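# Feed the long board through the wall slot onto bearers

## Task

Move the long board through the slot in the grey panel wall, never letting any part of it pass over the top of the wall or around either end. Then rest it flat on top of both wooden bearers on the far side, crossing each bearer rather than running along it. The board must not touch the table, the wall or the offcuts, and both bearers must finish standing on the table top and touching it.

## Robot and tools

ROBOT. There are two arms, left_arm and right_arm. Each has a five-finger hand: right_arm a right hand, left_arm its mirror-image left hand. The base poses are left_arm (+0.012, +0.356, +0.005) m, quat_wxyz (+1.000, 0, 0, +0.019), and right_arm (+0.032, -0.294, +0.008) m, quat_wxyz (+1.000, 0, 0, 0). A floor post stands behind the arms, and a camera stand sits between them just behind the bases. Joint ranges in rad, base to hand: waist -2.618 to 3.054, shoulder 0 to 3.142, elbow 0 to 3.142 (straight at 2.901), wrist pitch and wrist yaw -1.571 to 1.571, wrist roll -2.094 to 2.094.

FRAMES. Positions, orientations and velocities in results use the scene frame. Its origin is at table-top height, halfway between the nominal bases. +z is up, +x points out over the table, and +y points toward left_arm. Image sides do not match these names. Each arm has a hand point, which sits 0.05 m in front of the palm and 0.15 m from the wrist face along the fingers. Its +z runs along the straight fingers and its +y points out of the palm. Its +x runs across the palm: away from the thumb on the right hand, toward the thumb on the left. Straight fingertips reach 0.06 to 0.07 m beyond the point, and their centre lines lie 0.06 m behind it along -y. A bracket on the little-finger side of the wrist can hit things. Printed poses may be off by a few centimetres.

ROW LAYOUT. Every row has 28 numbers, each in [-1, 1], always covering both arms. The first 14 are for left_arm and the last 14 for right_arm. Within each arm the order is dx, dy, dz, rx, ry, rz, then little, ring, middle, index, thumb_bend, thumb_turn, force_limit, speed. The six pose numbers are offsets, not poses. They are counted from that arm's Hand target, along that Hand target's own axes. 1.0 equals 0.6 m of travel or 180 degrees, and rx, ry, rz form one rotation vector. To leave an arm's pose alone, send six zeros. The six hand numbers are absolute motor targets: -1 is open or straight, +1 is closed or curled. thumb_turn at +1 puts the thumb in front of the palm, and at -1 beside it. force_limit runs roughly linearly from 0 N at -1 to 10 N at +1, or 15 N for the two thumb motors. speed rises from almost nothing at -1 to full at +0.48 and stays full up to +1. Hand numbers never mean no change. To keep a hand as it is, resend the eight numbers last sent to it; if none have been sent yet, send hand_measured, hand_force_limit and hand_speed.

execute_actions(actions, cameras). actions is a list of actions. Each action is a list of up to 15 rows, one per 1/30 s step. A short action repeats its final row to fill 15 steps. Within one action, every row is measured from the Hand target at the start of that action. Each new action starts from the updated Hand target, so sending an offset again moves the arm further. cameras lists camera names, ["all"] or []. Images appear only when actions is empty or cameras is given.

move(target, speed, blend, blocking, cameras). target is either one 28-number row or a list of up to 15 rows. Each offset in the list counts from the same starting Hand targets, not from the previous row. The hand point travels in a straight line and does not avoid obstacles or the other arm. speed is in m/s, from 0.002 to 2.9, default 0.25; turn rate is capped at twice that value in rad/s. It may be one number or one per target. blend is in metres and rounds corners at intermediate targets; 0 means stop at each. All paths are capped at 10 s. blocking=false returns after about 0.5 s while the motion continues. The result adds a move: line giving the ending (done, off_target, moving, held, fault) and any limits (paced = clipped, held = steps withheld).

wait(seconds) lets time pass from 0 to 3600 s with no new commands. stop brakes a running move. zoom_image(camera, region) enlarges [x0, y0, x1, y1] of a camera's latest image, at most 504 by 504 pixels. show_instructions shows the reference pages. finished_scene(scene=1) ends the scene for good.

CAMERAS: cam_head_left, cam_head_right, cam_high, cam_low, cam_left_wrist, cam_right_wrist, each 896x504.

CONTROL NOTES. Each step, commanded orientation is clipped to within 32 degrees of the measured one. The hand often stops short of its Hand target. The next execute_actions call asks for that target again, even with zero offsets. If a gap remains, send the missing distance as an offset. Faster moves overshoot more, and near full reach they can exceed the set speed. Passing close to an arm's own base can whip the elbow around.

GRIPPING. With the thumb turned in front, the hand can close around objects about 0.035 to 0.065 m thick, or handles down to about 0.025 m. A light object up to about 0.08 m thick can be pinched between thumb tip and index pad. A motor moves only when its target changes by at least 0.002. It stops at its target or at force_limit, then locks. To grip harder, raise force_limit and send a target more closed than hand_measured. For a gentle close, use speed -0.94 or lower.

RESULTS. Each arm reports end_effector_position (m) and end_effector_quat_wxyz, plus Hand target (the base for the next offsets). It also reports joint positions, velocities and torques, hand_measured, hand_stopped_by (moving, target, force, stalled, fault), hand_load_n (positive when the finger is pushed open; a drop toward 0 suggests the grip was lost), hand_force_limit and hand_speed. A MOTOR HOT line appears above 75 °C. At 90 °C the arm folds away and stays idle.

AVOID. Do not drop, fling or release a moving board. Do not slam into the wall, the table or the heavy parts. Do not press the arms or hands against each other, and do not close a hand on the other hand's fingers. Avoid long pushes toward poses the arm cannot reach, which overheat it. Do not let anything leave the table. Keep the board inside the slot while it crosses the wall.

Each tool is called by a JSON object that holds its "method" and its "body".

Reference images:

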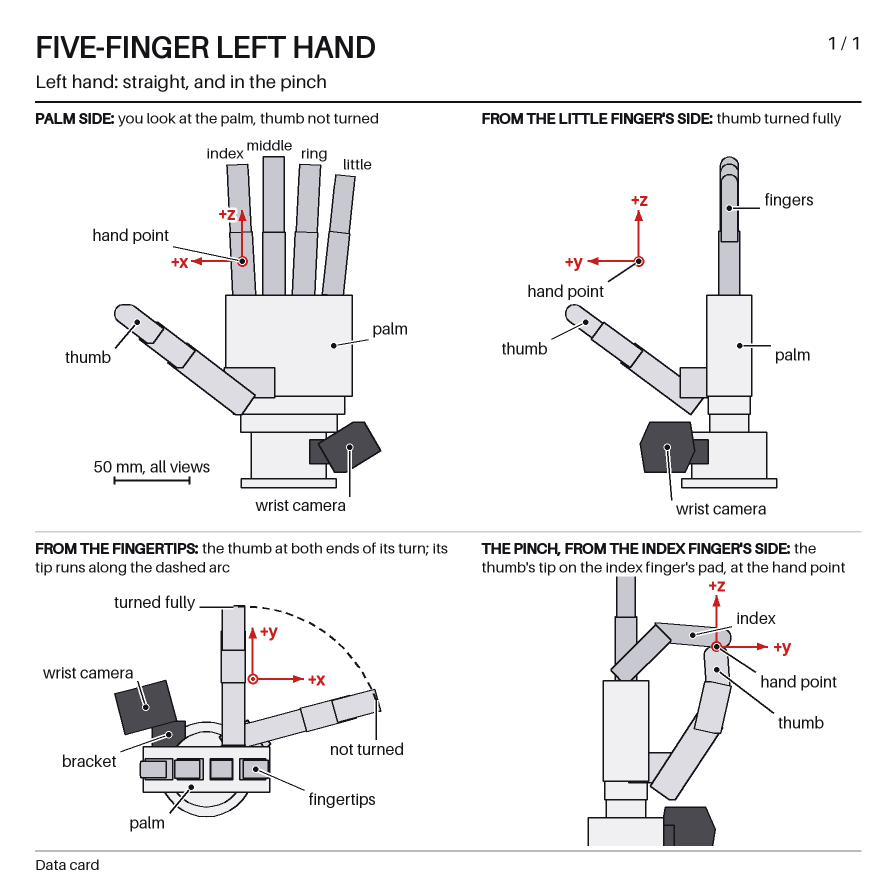

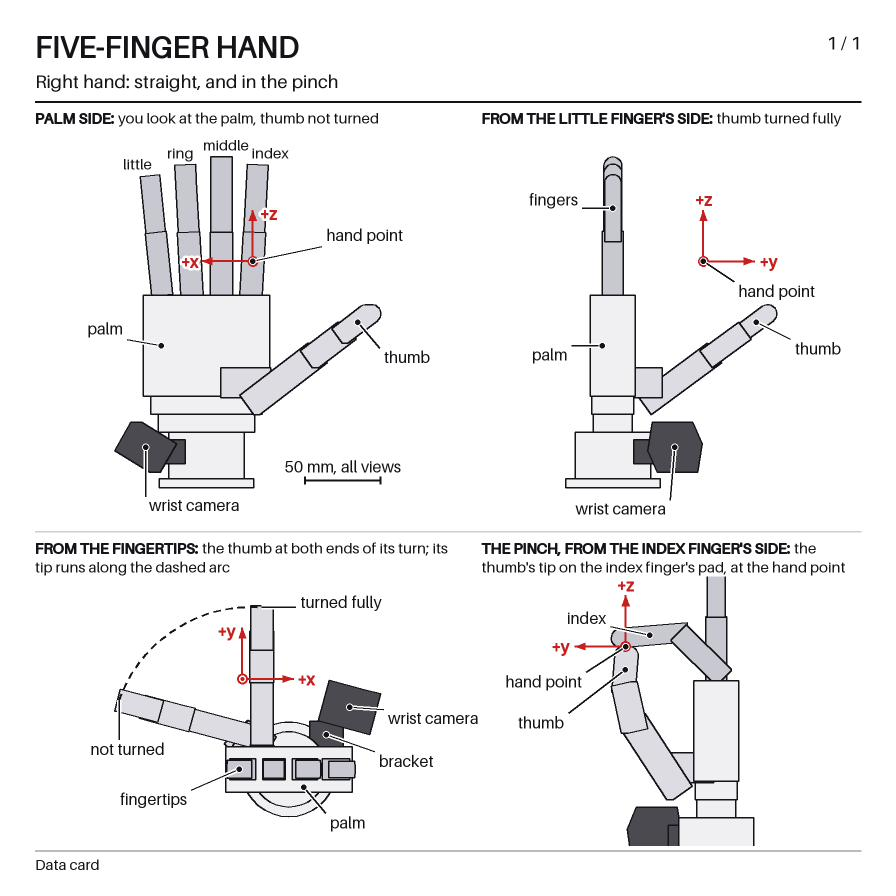

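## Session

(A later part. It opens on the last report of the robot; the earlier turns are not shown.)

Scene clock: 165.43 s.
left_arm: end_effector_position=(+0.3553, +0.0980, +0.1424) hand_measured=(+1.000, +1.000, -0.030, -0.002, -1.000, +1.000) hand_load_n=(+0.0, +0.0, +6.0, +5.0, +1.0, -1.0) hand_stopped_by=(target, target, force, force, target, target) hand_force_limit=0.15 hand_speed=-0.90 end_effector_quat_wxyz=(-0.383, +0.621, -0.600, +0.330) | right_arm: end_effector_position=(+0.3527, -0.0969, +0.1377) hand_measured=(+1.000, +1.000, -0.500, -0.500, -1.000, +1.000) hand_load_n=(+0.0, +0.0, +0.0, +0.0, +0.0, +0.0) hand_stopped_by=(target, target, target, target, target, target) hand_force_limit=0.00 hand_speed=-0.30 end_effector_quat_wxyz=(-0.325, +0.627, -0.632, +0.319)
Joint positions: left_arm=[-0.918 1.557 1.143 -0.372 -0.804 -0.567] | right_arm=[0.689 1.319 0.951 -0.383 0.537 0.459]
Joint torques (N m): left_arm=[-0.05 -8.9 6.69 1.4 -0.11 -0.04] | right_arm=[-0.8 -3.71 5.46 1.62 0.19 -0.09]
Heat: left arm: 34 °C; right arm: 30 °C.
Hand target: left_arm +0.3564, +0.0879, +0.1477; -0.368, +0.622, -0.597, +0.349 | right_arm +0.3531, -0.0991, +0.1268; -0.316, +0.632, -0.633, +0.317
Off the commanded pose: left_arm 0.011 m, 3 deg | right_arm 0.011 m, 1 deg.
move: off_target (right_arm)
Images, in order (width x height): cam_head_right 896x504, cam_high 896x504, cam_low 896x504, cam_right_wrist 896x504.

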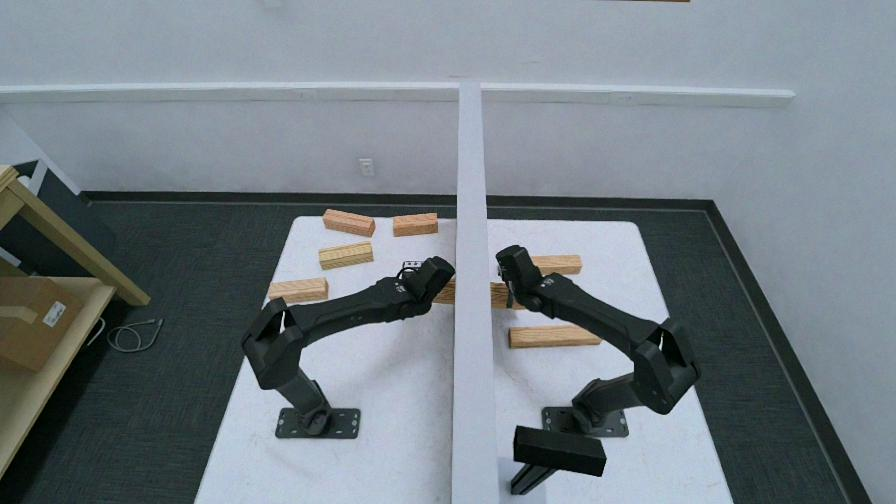

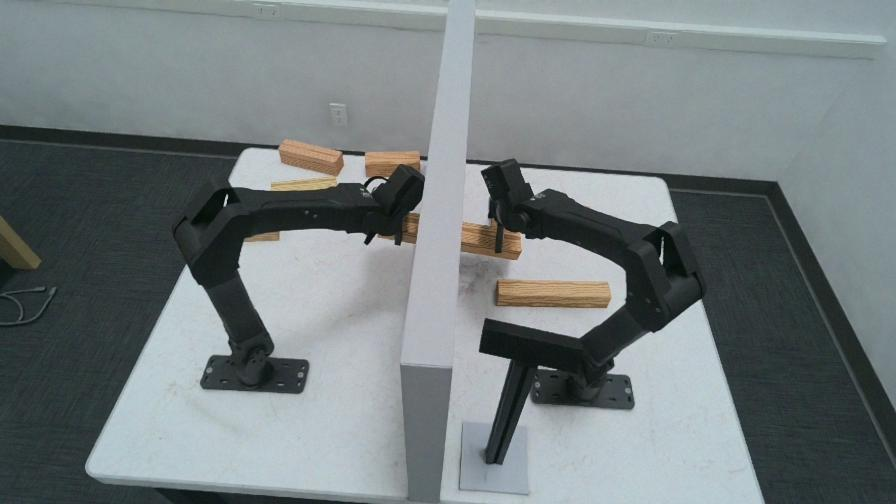

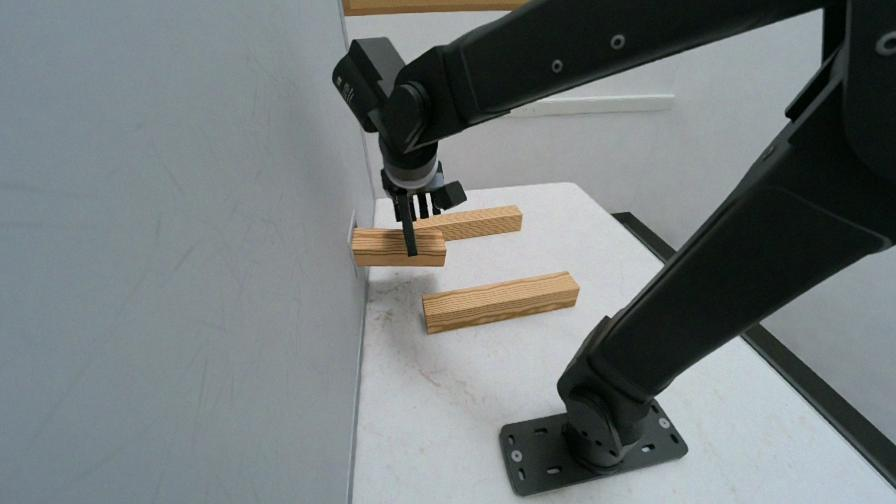

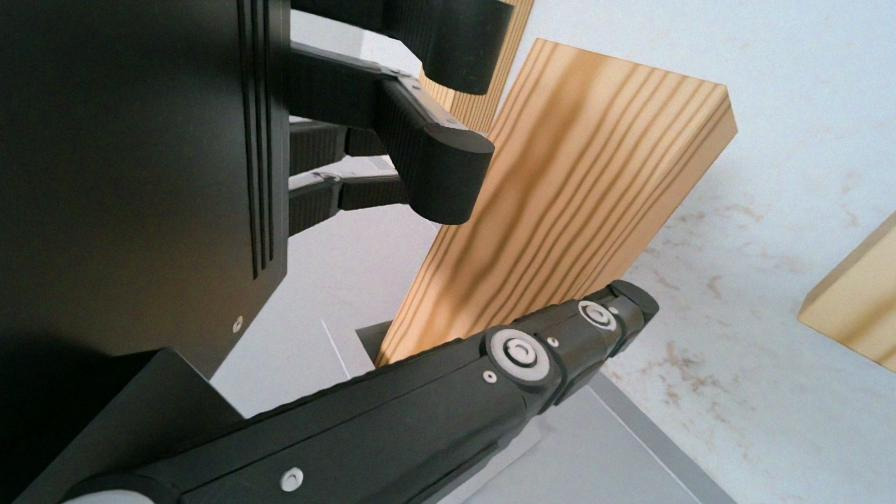

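{"method": "move", "body": {"target": [[0, 0, 0, 0, 0, 0, 1, 1, 0.35, 0.35, -1, 1, 0.15, -0.9, 0, 0.0173, 0.013, 0, 0, 0, 1, 1, -0.5, -0.5, -1, 1, 0, -0.3], [0, 0, 0, 0, 0, 0, 1, 1, 0.35, 0.35, -1, 1, 0.15, -0.9, 0, 0.0173, 0.013, 0, 0, 0, 1, 1, 0.2, 0.2, -1, 1, -0.4, -0.9]], "speed": 0.05, "cameras": ["cam_right_wrist", "cam_high", "cam_head_right", "cam_low"]}}

{"method": "zoom_image", "body": {"camera": "cam_low", "region": [320, 80, 540, 320]}}

Scene clock: 168.67 s.
left_arm: end_effector_position=(+0.3559, +0.0975, +0.1431) hand_measured=(+1.000, +1.000, -0.030, -0.002, -1.000, +1.000) hand_load_n=(+0.0, +0.0, +6.5, +5.0, +0.5, -2.0) hand_stopped_by=(target, target, force, force, target, target) hand_force_limit=0.15 hand_speed=-0.90 end_effector_quat_wxyz=(-0.383, +0.620, -0.599, +0.331) | right_arm: end_effector_position=(+0.3559, -0.0959, +0.1259) hand_measured=(+1.000, +1.000, -0.110, -0.082, -1.000, +1.000) hand_load_n=(+0.0, +0.0, +0.5, +3.0, +0.0, +0.0) hand_stopped_by=(target, target, force, force, target, target) hand_force_limit=-0.40 hand_speed=-0.90 end_effector_quat_wxyz=(-0.329, +0.624, -0.633, +0.319)
Joint positions: left_arm=[-0.918 1.557 1.143 -0.367 -0.804 -0.564] | right_arm=[0.685 1.332 0.906 -0.315 0.536 0.458]
Joint torques (N m): left_arm=[-0.05 -8.94 6.72 1.37 -0.1 -0.09] | right_arm=[-0.43 -4.01 5.45 1.5 0.19 -0.08]
Heat: left arm: 34 °C; right arm: 30 °C.
Hand target: left_arm +0.3564, +0.0879, +0.1477; -0.368, +0.622, -0.597, +0.349 | right_arm +0.3531, -0.0991, +0.1138; -0.316, +0.632, -0.633, +0.317
Off the commanded pose: left_arm 0.011 m, 3 deg | right_arm 0.013 m, 2 deg.
move: off_target (right_arm); target 2's new numbers were sent with right_arm's hand 0.011 m and 1 deg from that target
Images, in order (width x height): cam_head_right 896x504, cam_high 896x504, cam_low 896x504, cam_right_wrist 896x504.

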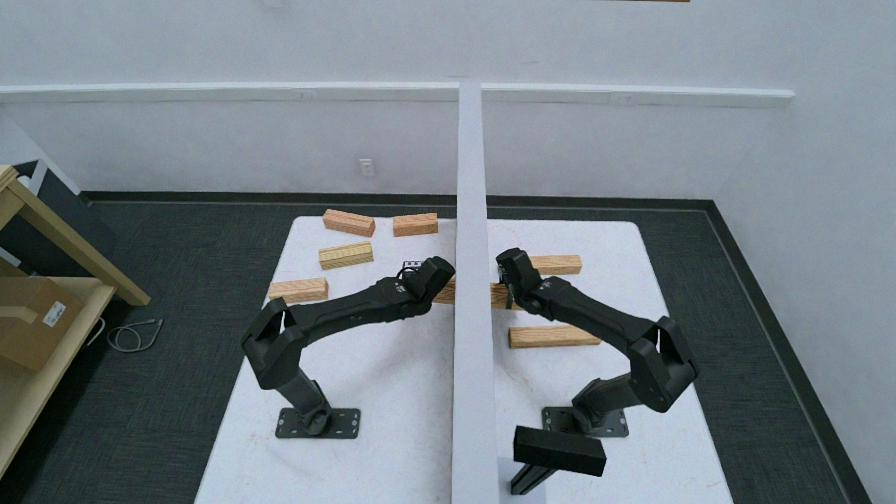

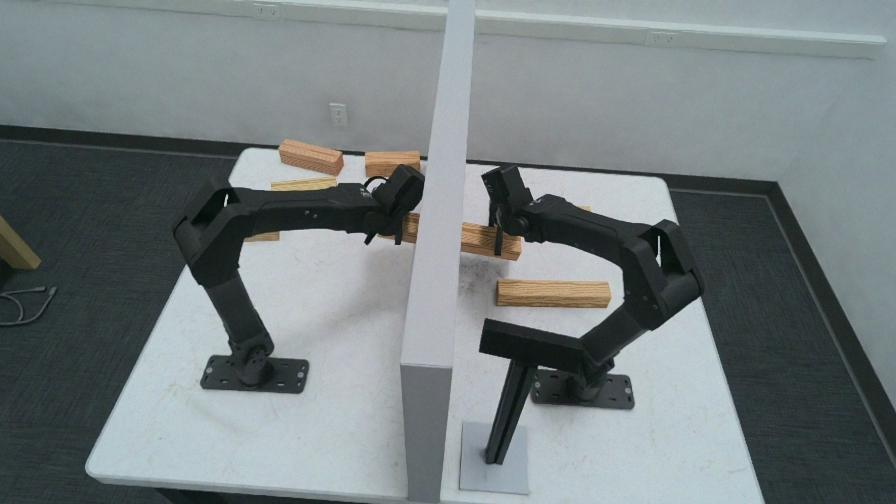

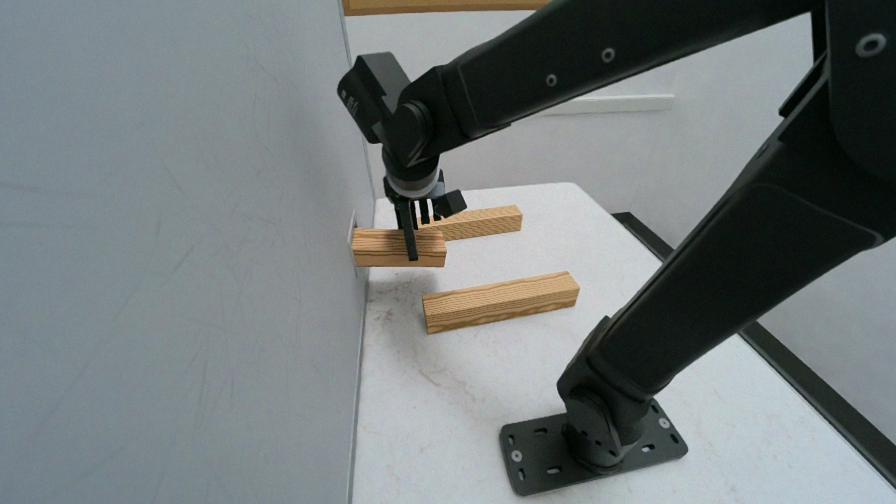

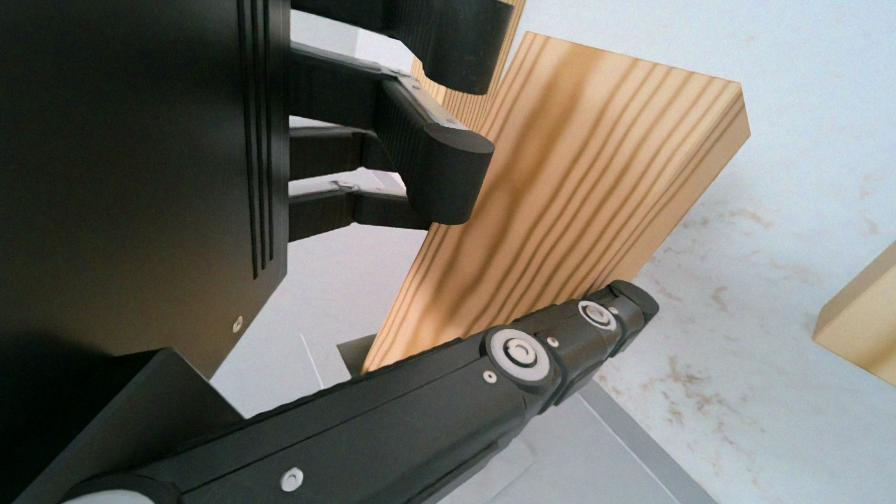

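Scaled by 2.100 from the camera's image (finer frame: 1280x720).

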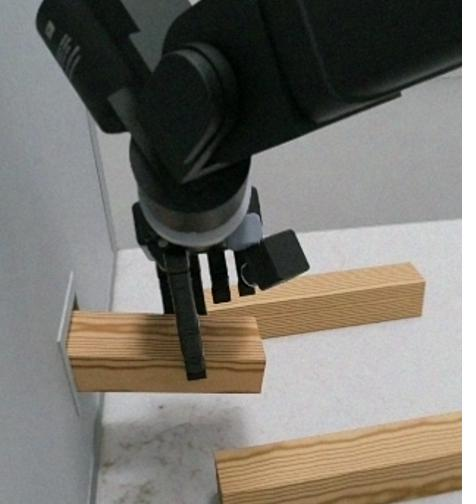

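{"method": "move", "body": {"target": [0, 0, 0, 0, 0, 0, 1, 1, 0.35, 0.35, -1, 1, 0.15, -0.9, 0, 0, 0, 0, 0, 0, 1, 1, 0.25, 0.25, -1, 1, 0.1, -0.9], "speed": 0.05, "cameras": ["cam_right_wrist", "cam_high", "cam_head_right", "cam_low"]}}

{"method": "zoom_image", "body": {"camera": "cam_low", "region": [320, 80, 540, 320]}}

{"method": "zoom_image", "body": {"camera": "cam_high", "region": [450, 120, 600, 280]}}

Scene clock: 169.50 s.
left_arm: end_effector_position=(+0.3568, +0.0970, +0.1435) hand_measured=(+1.000, +1.000, -0.030, -0.002, -1.000, +1.000) hand_load_n=(-0.5, +0.0, +8.0, +4.5, +0.5, -3.5) hand_stopped_by=(target, target, force, force, target, target) hand_force_limit=0.15 hand_speed=-0.90 end_effector_quat_wxyz=(-0.382, +0.620, -0.599, +0.333) | right_arm: end_effector_position=(+0.3585, -0.0964, +0.1254) hand_measured=(+1.000, +1.000, -0.028, -0.010, -1.000, +1.000) hand_load_n=(+0.0, +0.0, +7.0, +6.5, +0.5, +0.0) hand_stopped_by=(target, target, force, force, target, target) hand_force_limit=0.10 hand_speed=-0.90 end_effector_quat_wxyz=(-0.329, +0.621, -0.634, +0.321)
Joint positions: left_arm=[-0.916 1.557 1.143 -0.362 -0.8 -0.561] | right_arm=[0.682 1.338 0.906 -0.305 0.539 0.458]
Joint torques (N m): left_arm=[-0.23 -8.9 6.68 1.33 -0.14 -0.1] | right_arm=[-0.1 -4.51 5.46 1.4 0.16 -0.09]
Heat: left arm: 34 °C; right arm: 30 °C.
Hand target: left_arm +0.3564, +0.0879, +0.1477; -0.368, +0.622, -0.597, +0.349 | right_arm +0.3530, -0.0990, +0.1138; -0.316, +0.632, -0.633, +0.317
Off the commanded pose: left_arm 0.010 m, 2 deg | right_arm 0.013 m, 2 deg.
move: done
Images, in order (width x height): cam_head_right 896x504, cam_high 896x504, cam_low 896x504, cam_right_wrist 896x504.

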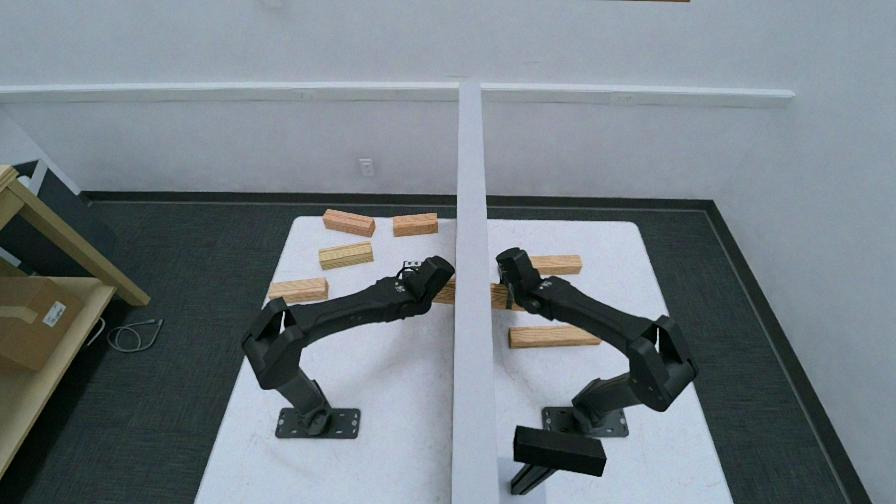

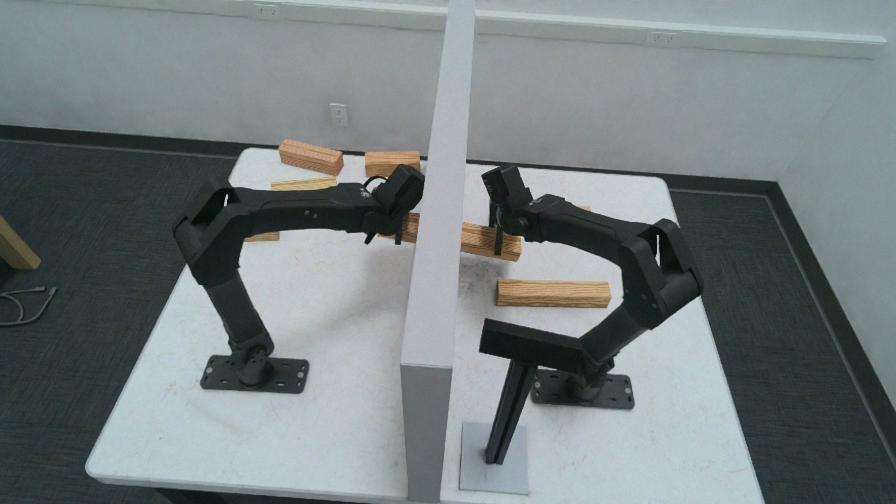

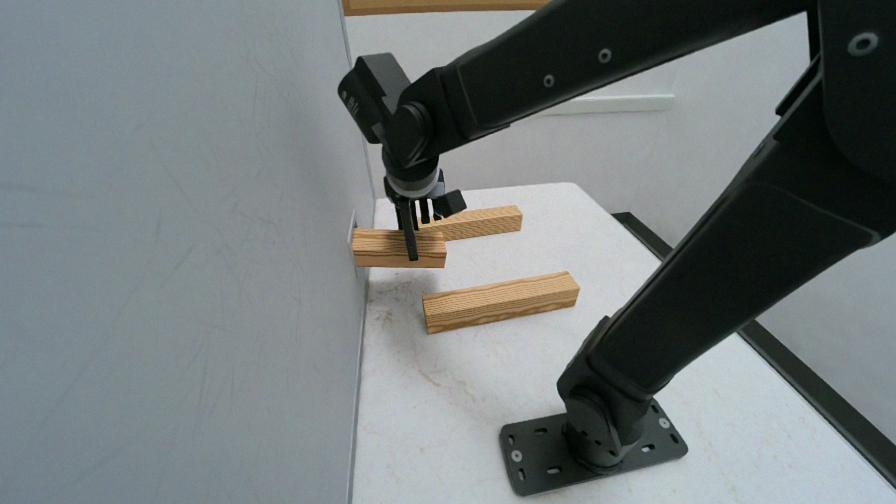

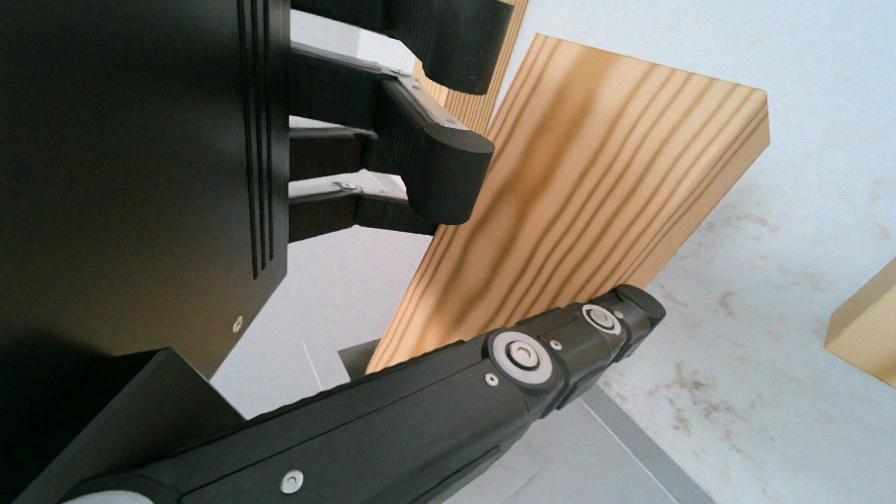

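Scaled by 2.100 from the camera's image (finer frame: 1280x720).

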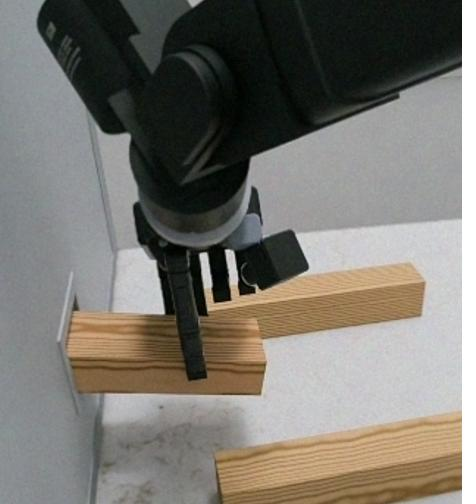

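Scaled by 3.150 from the camera's image (finer frame: 1280x720).

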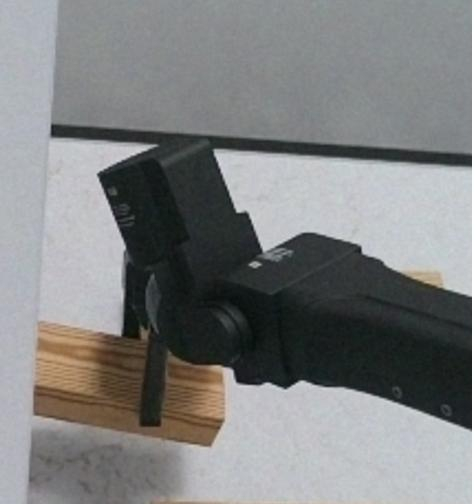

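{"method": "move", "body": {"target": [0, 0, 0, 0, 0, 0, 1, 1, -0.12, -0.12, -1, 1, 0.15, -0.8, 0, 0, 0, 0, 0, 0, 1, 1, 0.25, 0.25, -1, 1, 0.1, -0.9], "speed": 0.05, "cameras": ["cam_left_wrist", "cam_high", "cam_low"]}}

{"method": "zoom_image", "body": {"camera": "cam_low", "region": [320, 80, 540, 320]}}

Scene clock: 170.57 s.
left_arm: end_effector_position=(+0.3571, +0.0937, +0.1444) hand_measured=(+1.000, +1.000, -0.120, -0.120, -1.000, +1.000) hand_load_n=(+0.0, +0.0, +0.0, +0.0, +0.0, -0.5) hand_stopped_by=(target, target, target, target, target, target) hand_force_limit=0.15 hand_speed=-0.80 end_effector_quat_wxyz=(-0.377, +0.620, -0.599, +0.338) | right_arm: end_effector_position=(+0.3584, -0.0964, +0.1254) hand_measured=(+1.000, +1.000, -0.028, -0.010, -1.000, +1.000) hand_load_n=(+0.0, +0.5, +6.0, +5.5, +0.5, +0.5) hand_stopped_by=(target, target, force, force, target, target) hand_force_limit=0.10 hand_speed=-0.90 end_effector_quat_wxyz=(-0.329, +0.622, -0.634, +0.322)
Joint positions: left_arm=[-0.916 1.557 1.143 -0.352 -0.79 -0.562] | right_arm=[0.682 1.338 0.906 -0.305 0.539 0.457]
Joint torques (N m): left_arm=[-0.27 -8.84 6.74 1.3 -0.24 -0.1] | right_arm=[-0.09 -4.52 5.45 1.4 0.16 -0.07]
Heat: left arm: 34 °C; right arm: 30 °C.
Hand target: left_arm +0.3565, +0.0880, +0.1477; -0.368, +0.622, -0.597, +0.349 | right_arm +0.3530, -0.0990, +0.1138; -0.316, +0.632, -0.633, +0.317
Off the commanded pose: left_arm 0.007 m, 2 deg | right_arm 0.013 m, 2 deg.
move: done
Images, in order (width x height): cam_high 896x504, cam_low 896x504, cam_left_wrist 896x504.

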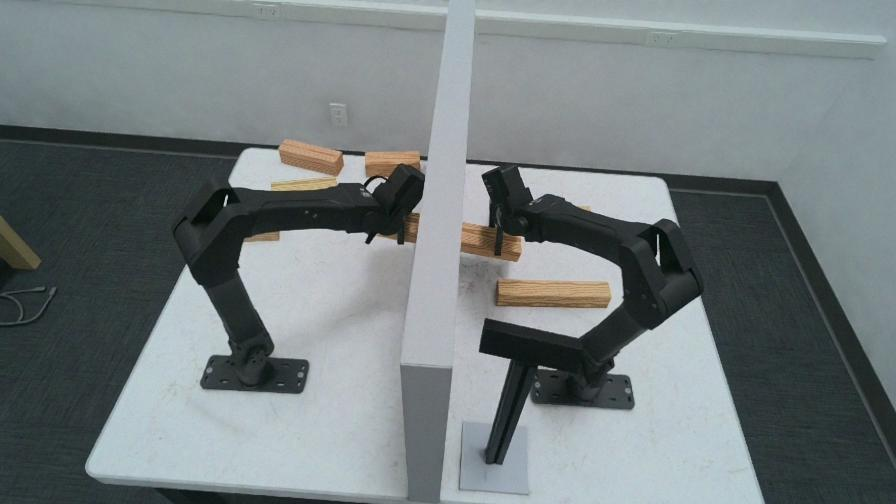

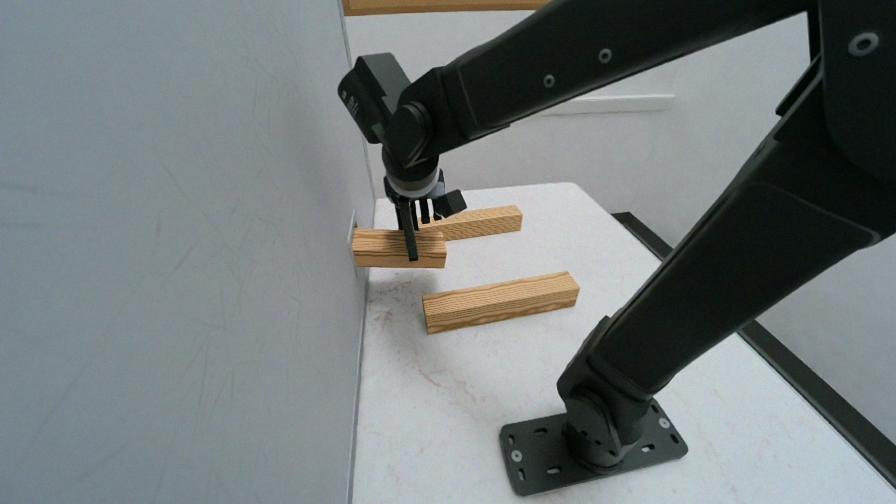

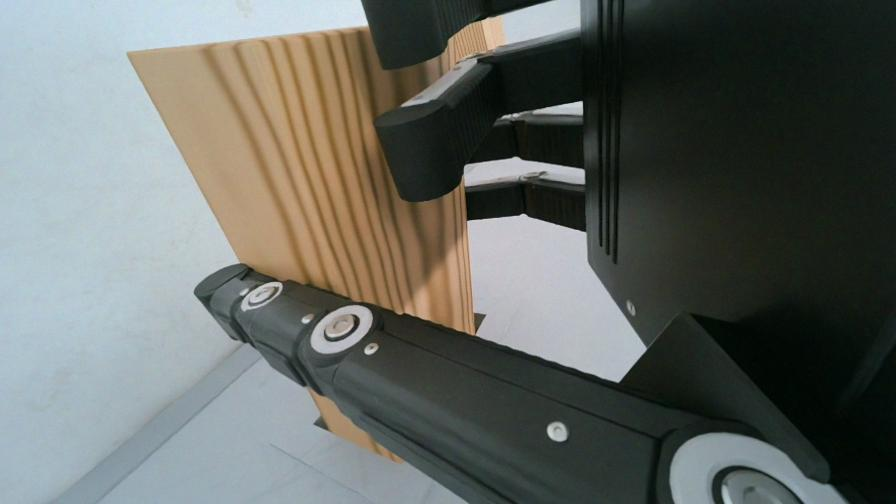

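Scaled by 2.100 from the camera's image (finer frame: 1280x720).

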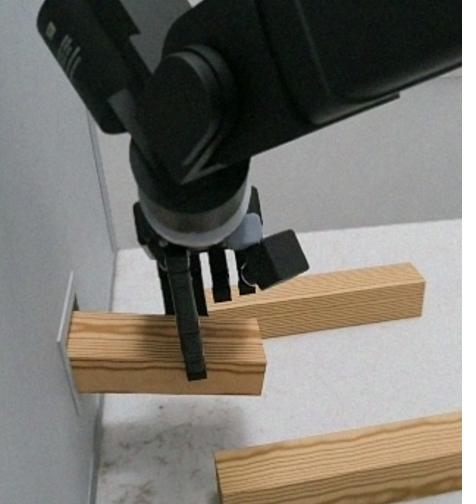

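{"method": "move", "body": {"target": [[-0.0257, 0.0077, -0.0135, 0, 0, 0, 1, 1, -0.5, -0.5, -1, 1, 0.15, -0.5, 0, 0, 0, 0, 0, 0, 1, 1, 0.25, 0.25, -1, 1, 0.1, -0.9], [-0.0263, -0.0943, -0.0703, 0, 0, 0, 1, 1, -0.5, -0.5, -1, 1, 0.15, -0.5, 0, 0, 0, 0, 0, 0, 1, 1, 0.25, 0.25, -1, 1, 0.1, -0.9], [-0.2013, -0.112, -0.0712, 0, 0, 0, 1, 1, -0.5, -0.5, -1, 1, 0.15, -0.5, 0, 0, 0, 0, 0, 0, 1, 1, 0.25, 0.25, -1, 1, 0.1, -0.9]], "speed": [0.06, 0.08, 0.15], "cameras": ["cam_left_wrist", "cam_high", "cam_low"]}}

Scene clock: 175.03 s.
left_arm: end_effector_position=(+0.3512, +0.2047, +0.2390) hand_measured=(+1.000, +1.000, -0.500, -0.500, -1.000, +1.000) hand_load_n=(+0.0, +0.0, +0.0, -0.5, +0.0, +0.0) hand_stopped_by=(target, target, target, target, target, target) hand_force_limit=0.15 hand_speed=-0.50 end_effector_quat_wxyz=(-0.373, +0.622, -0.589, +0.357) | right_arm: end_effector_position=(+0.3584, -0.0964, +0.1254) hand_measured=(+1.000, +1.000, -0.028, -0.010, -1.000, +1.000) hand_load_n=(+0.0, +0.0, +6.0, +5.5, +0.5, +0.5) hand_stopped_by=(target, target, force, force, target, target) hand_force_limit=0.10 hand_speed=-0.90 end_effector_quat_wxyz=(-0.329, +0.622, -0.634, +0.322)
Joint positions: left_arm=[-0.623 1.199 1.175 -0.557 -0.551 -0.337] | right_arm=[0.682 1.338 0.906 -0.305 0.539 0.457]
Joint torques (N m): left_arm=[0.54 -5.64 4.33 1.37 -0.08 0.02] | right_arm=[-0.09 -4.49 5.46 1.4 0.16 -0.07]
Heat: left arm: 34 °C; right arm: 30 °C.
Hand target: left_arm +0.3466, +0.2079, +0.2279; -0.368, +0.622, -0.597, +0.348 | right_arm +0.3530, -0.0990, +0.1138; -0.316, +0.632, -0.633, +0.317
Off the commanded pose: left_arm 0.012 m, 1 deg | right_arm 0.013 m, 2 deg.
move: off_target (left_arm)
Images, in order (width x height): cam_high 896x504, cam_low 896x504, cam_left_wrist 896x504.

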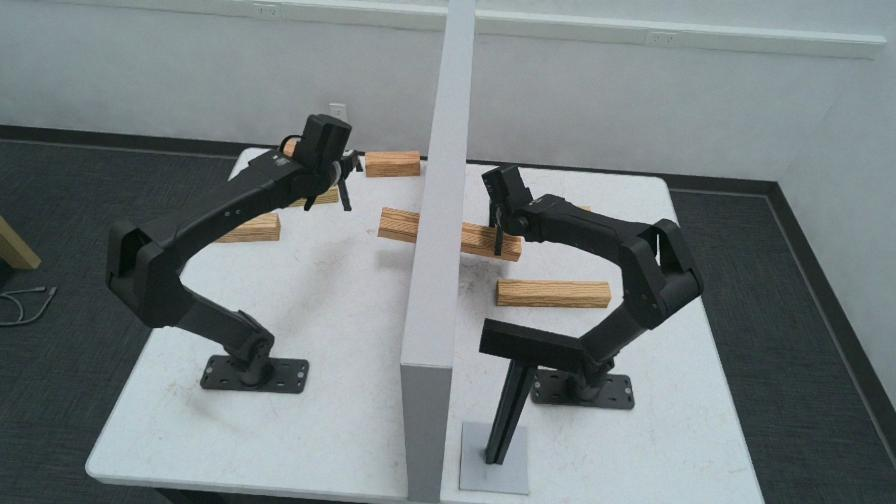

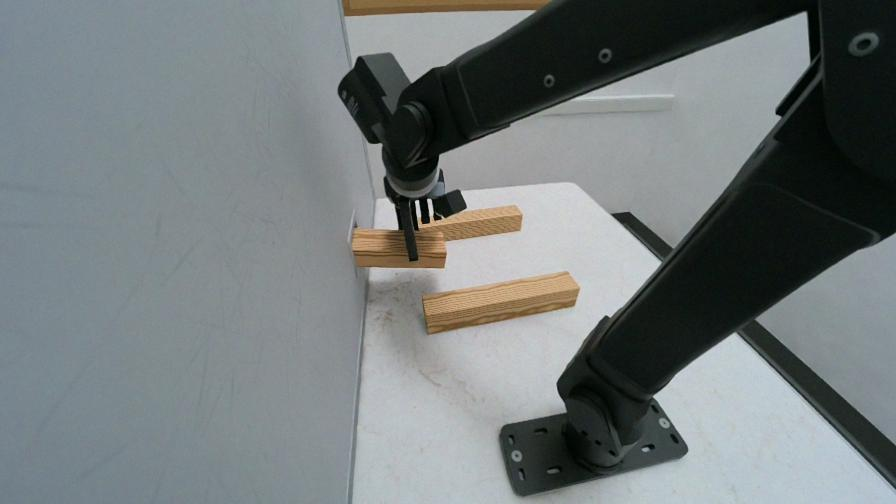

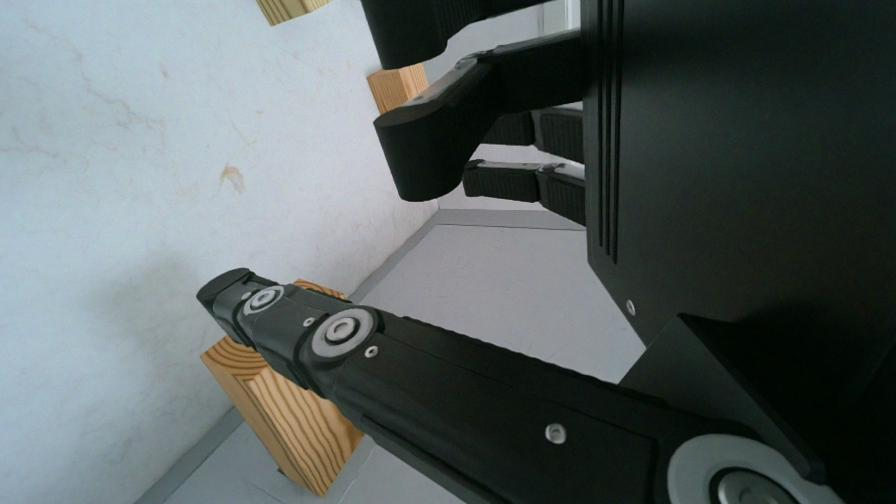

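{"method": "move", "body": {"target": [0, 0, 0, 0, 0, 0, 1, 1, -0.5, -0.5, -1, 1, 0.15, -0.5, 0.0667, 0, 0, 0, 0, 0, 1, 1, 0.25, 0.25, -1, 1, 0.1, -0.9], "speed": 0.05, "cameras": ["cam_right_wrist", "cam_high", "cam_low", "cam_head_right"]}}

{"method": "zoom_image", "body": {"camera": "cam_low", "region": [320, 80, 540, 320]}}

Scene clock: 177.23 s.
left_arm: end_effector_position=(+0.3511, +0.2045, +0.2390) hand_measured=(+1.000, +1.000, -0.500, -0.500, -1.000, +1.000) hand_load_n=(+0.0, +0.0, +0.0, +0.0, +0.0, +0.0) hand_stopped_by=(target, target, target, target, target, target) hand_force_limit=0.15 hand_speed=-0.50 end_effector_quat_wxyz=(-0.372, +0.622, -0.589, +0.357) | right_arm: end_effector_position=(+0.3590, -0.1337, +0.1196) hand_measured=(+1.000, +1.000, -0.028, -0.010, -1.000, +1.000) hand_load_n=(+0.0, +0.0, +5.5, +6.0, +0.5, +3.0) hand_stopped_by=(target, target, force, force, target, target) hand_force_limit=0.10 hand_speed=-0.90 end_effector_quat_wxyz=(-0.323, +0.624, -0.636, +0.319)
Joint positions: left_arm=[-0.623 1.199 1.175 -0.557 -0.55 -0.337] | right_arm=[0.558 1.257 0.826 -0.278 0.445 0.369]
Joint torques (N m): left_arm=[0.57 -5.67 4.31 1.39 -0.08 0.04] | right_arm=[-0.81 -5.63 5.19 1.44 0.11 -0.19]
Heat: left arm: 34 °C; right arm: 30 °C.
Hand target: left_arm +0.3466, +0.2079, +0.2278; -0.368, +0.622, -0.597, +0.348 | right_arm +0.3531, -0.1391, +0.1140; -0.316, +0.632, -0.633, +0.317
Off the commanded pose: left_arm 0.012 m, 1 deg | right_arm 0.010 m, 1 deg.
move: done
Images, in order (width x height): cam_head_right 896x504, cam_high 896x504, cam_low 896x504, cam_right_wrist 896x504.

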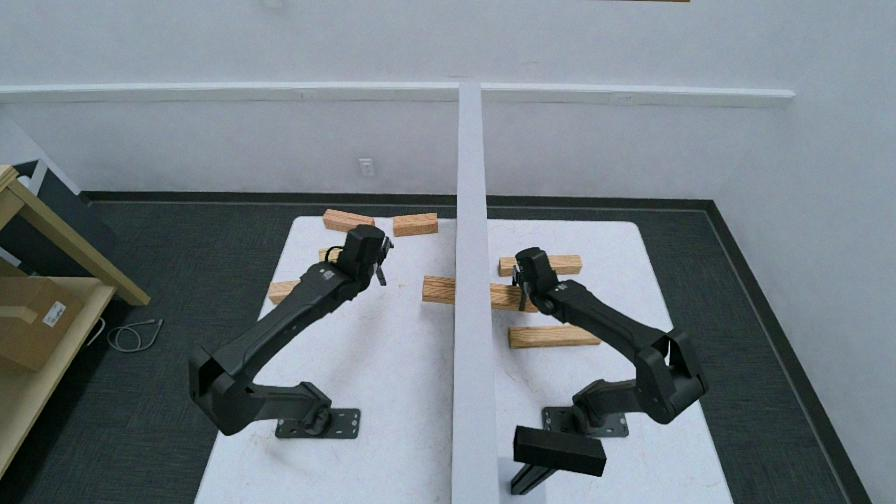

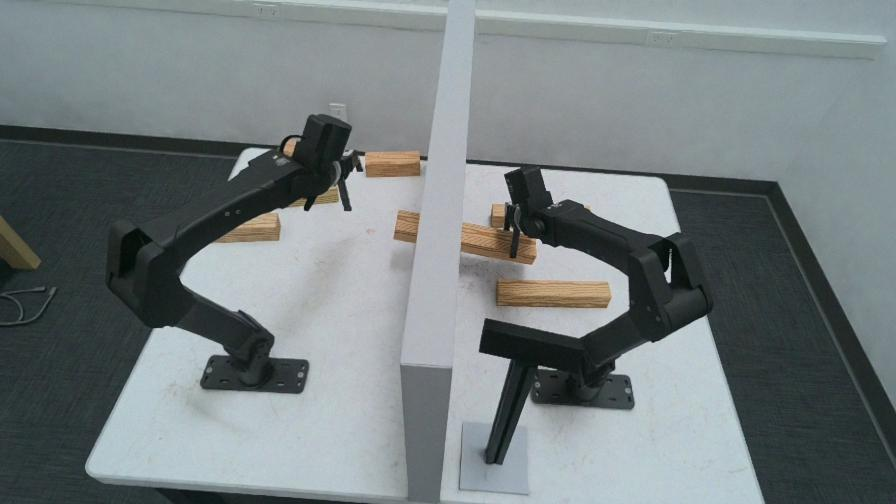

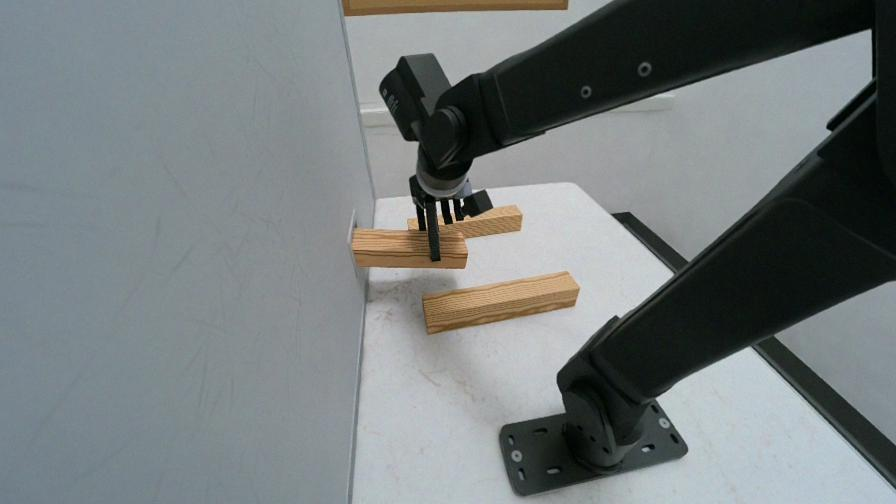

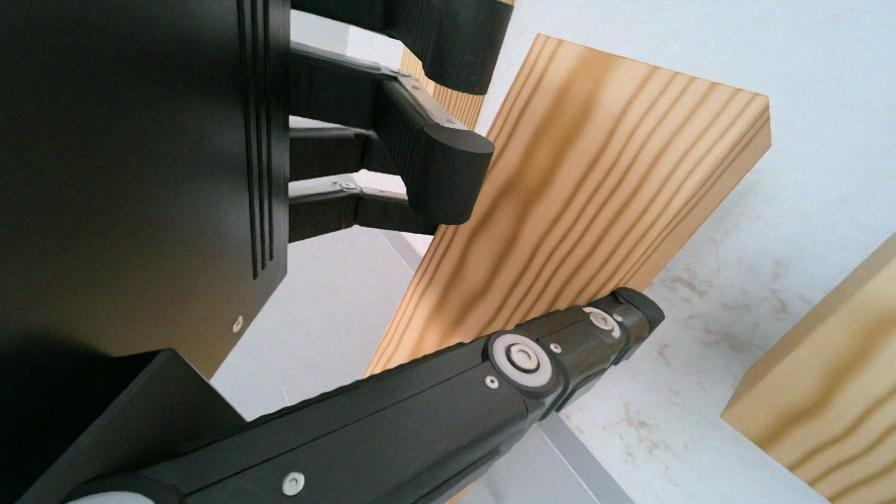

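Scaled by 2.100 from the camera's image (finer frame: 1280x720).

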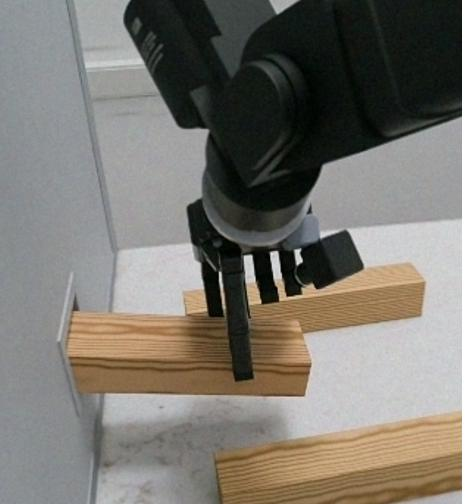

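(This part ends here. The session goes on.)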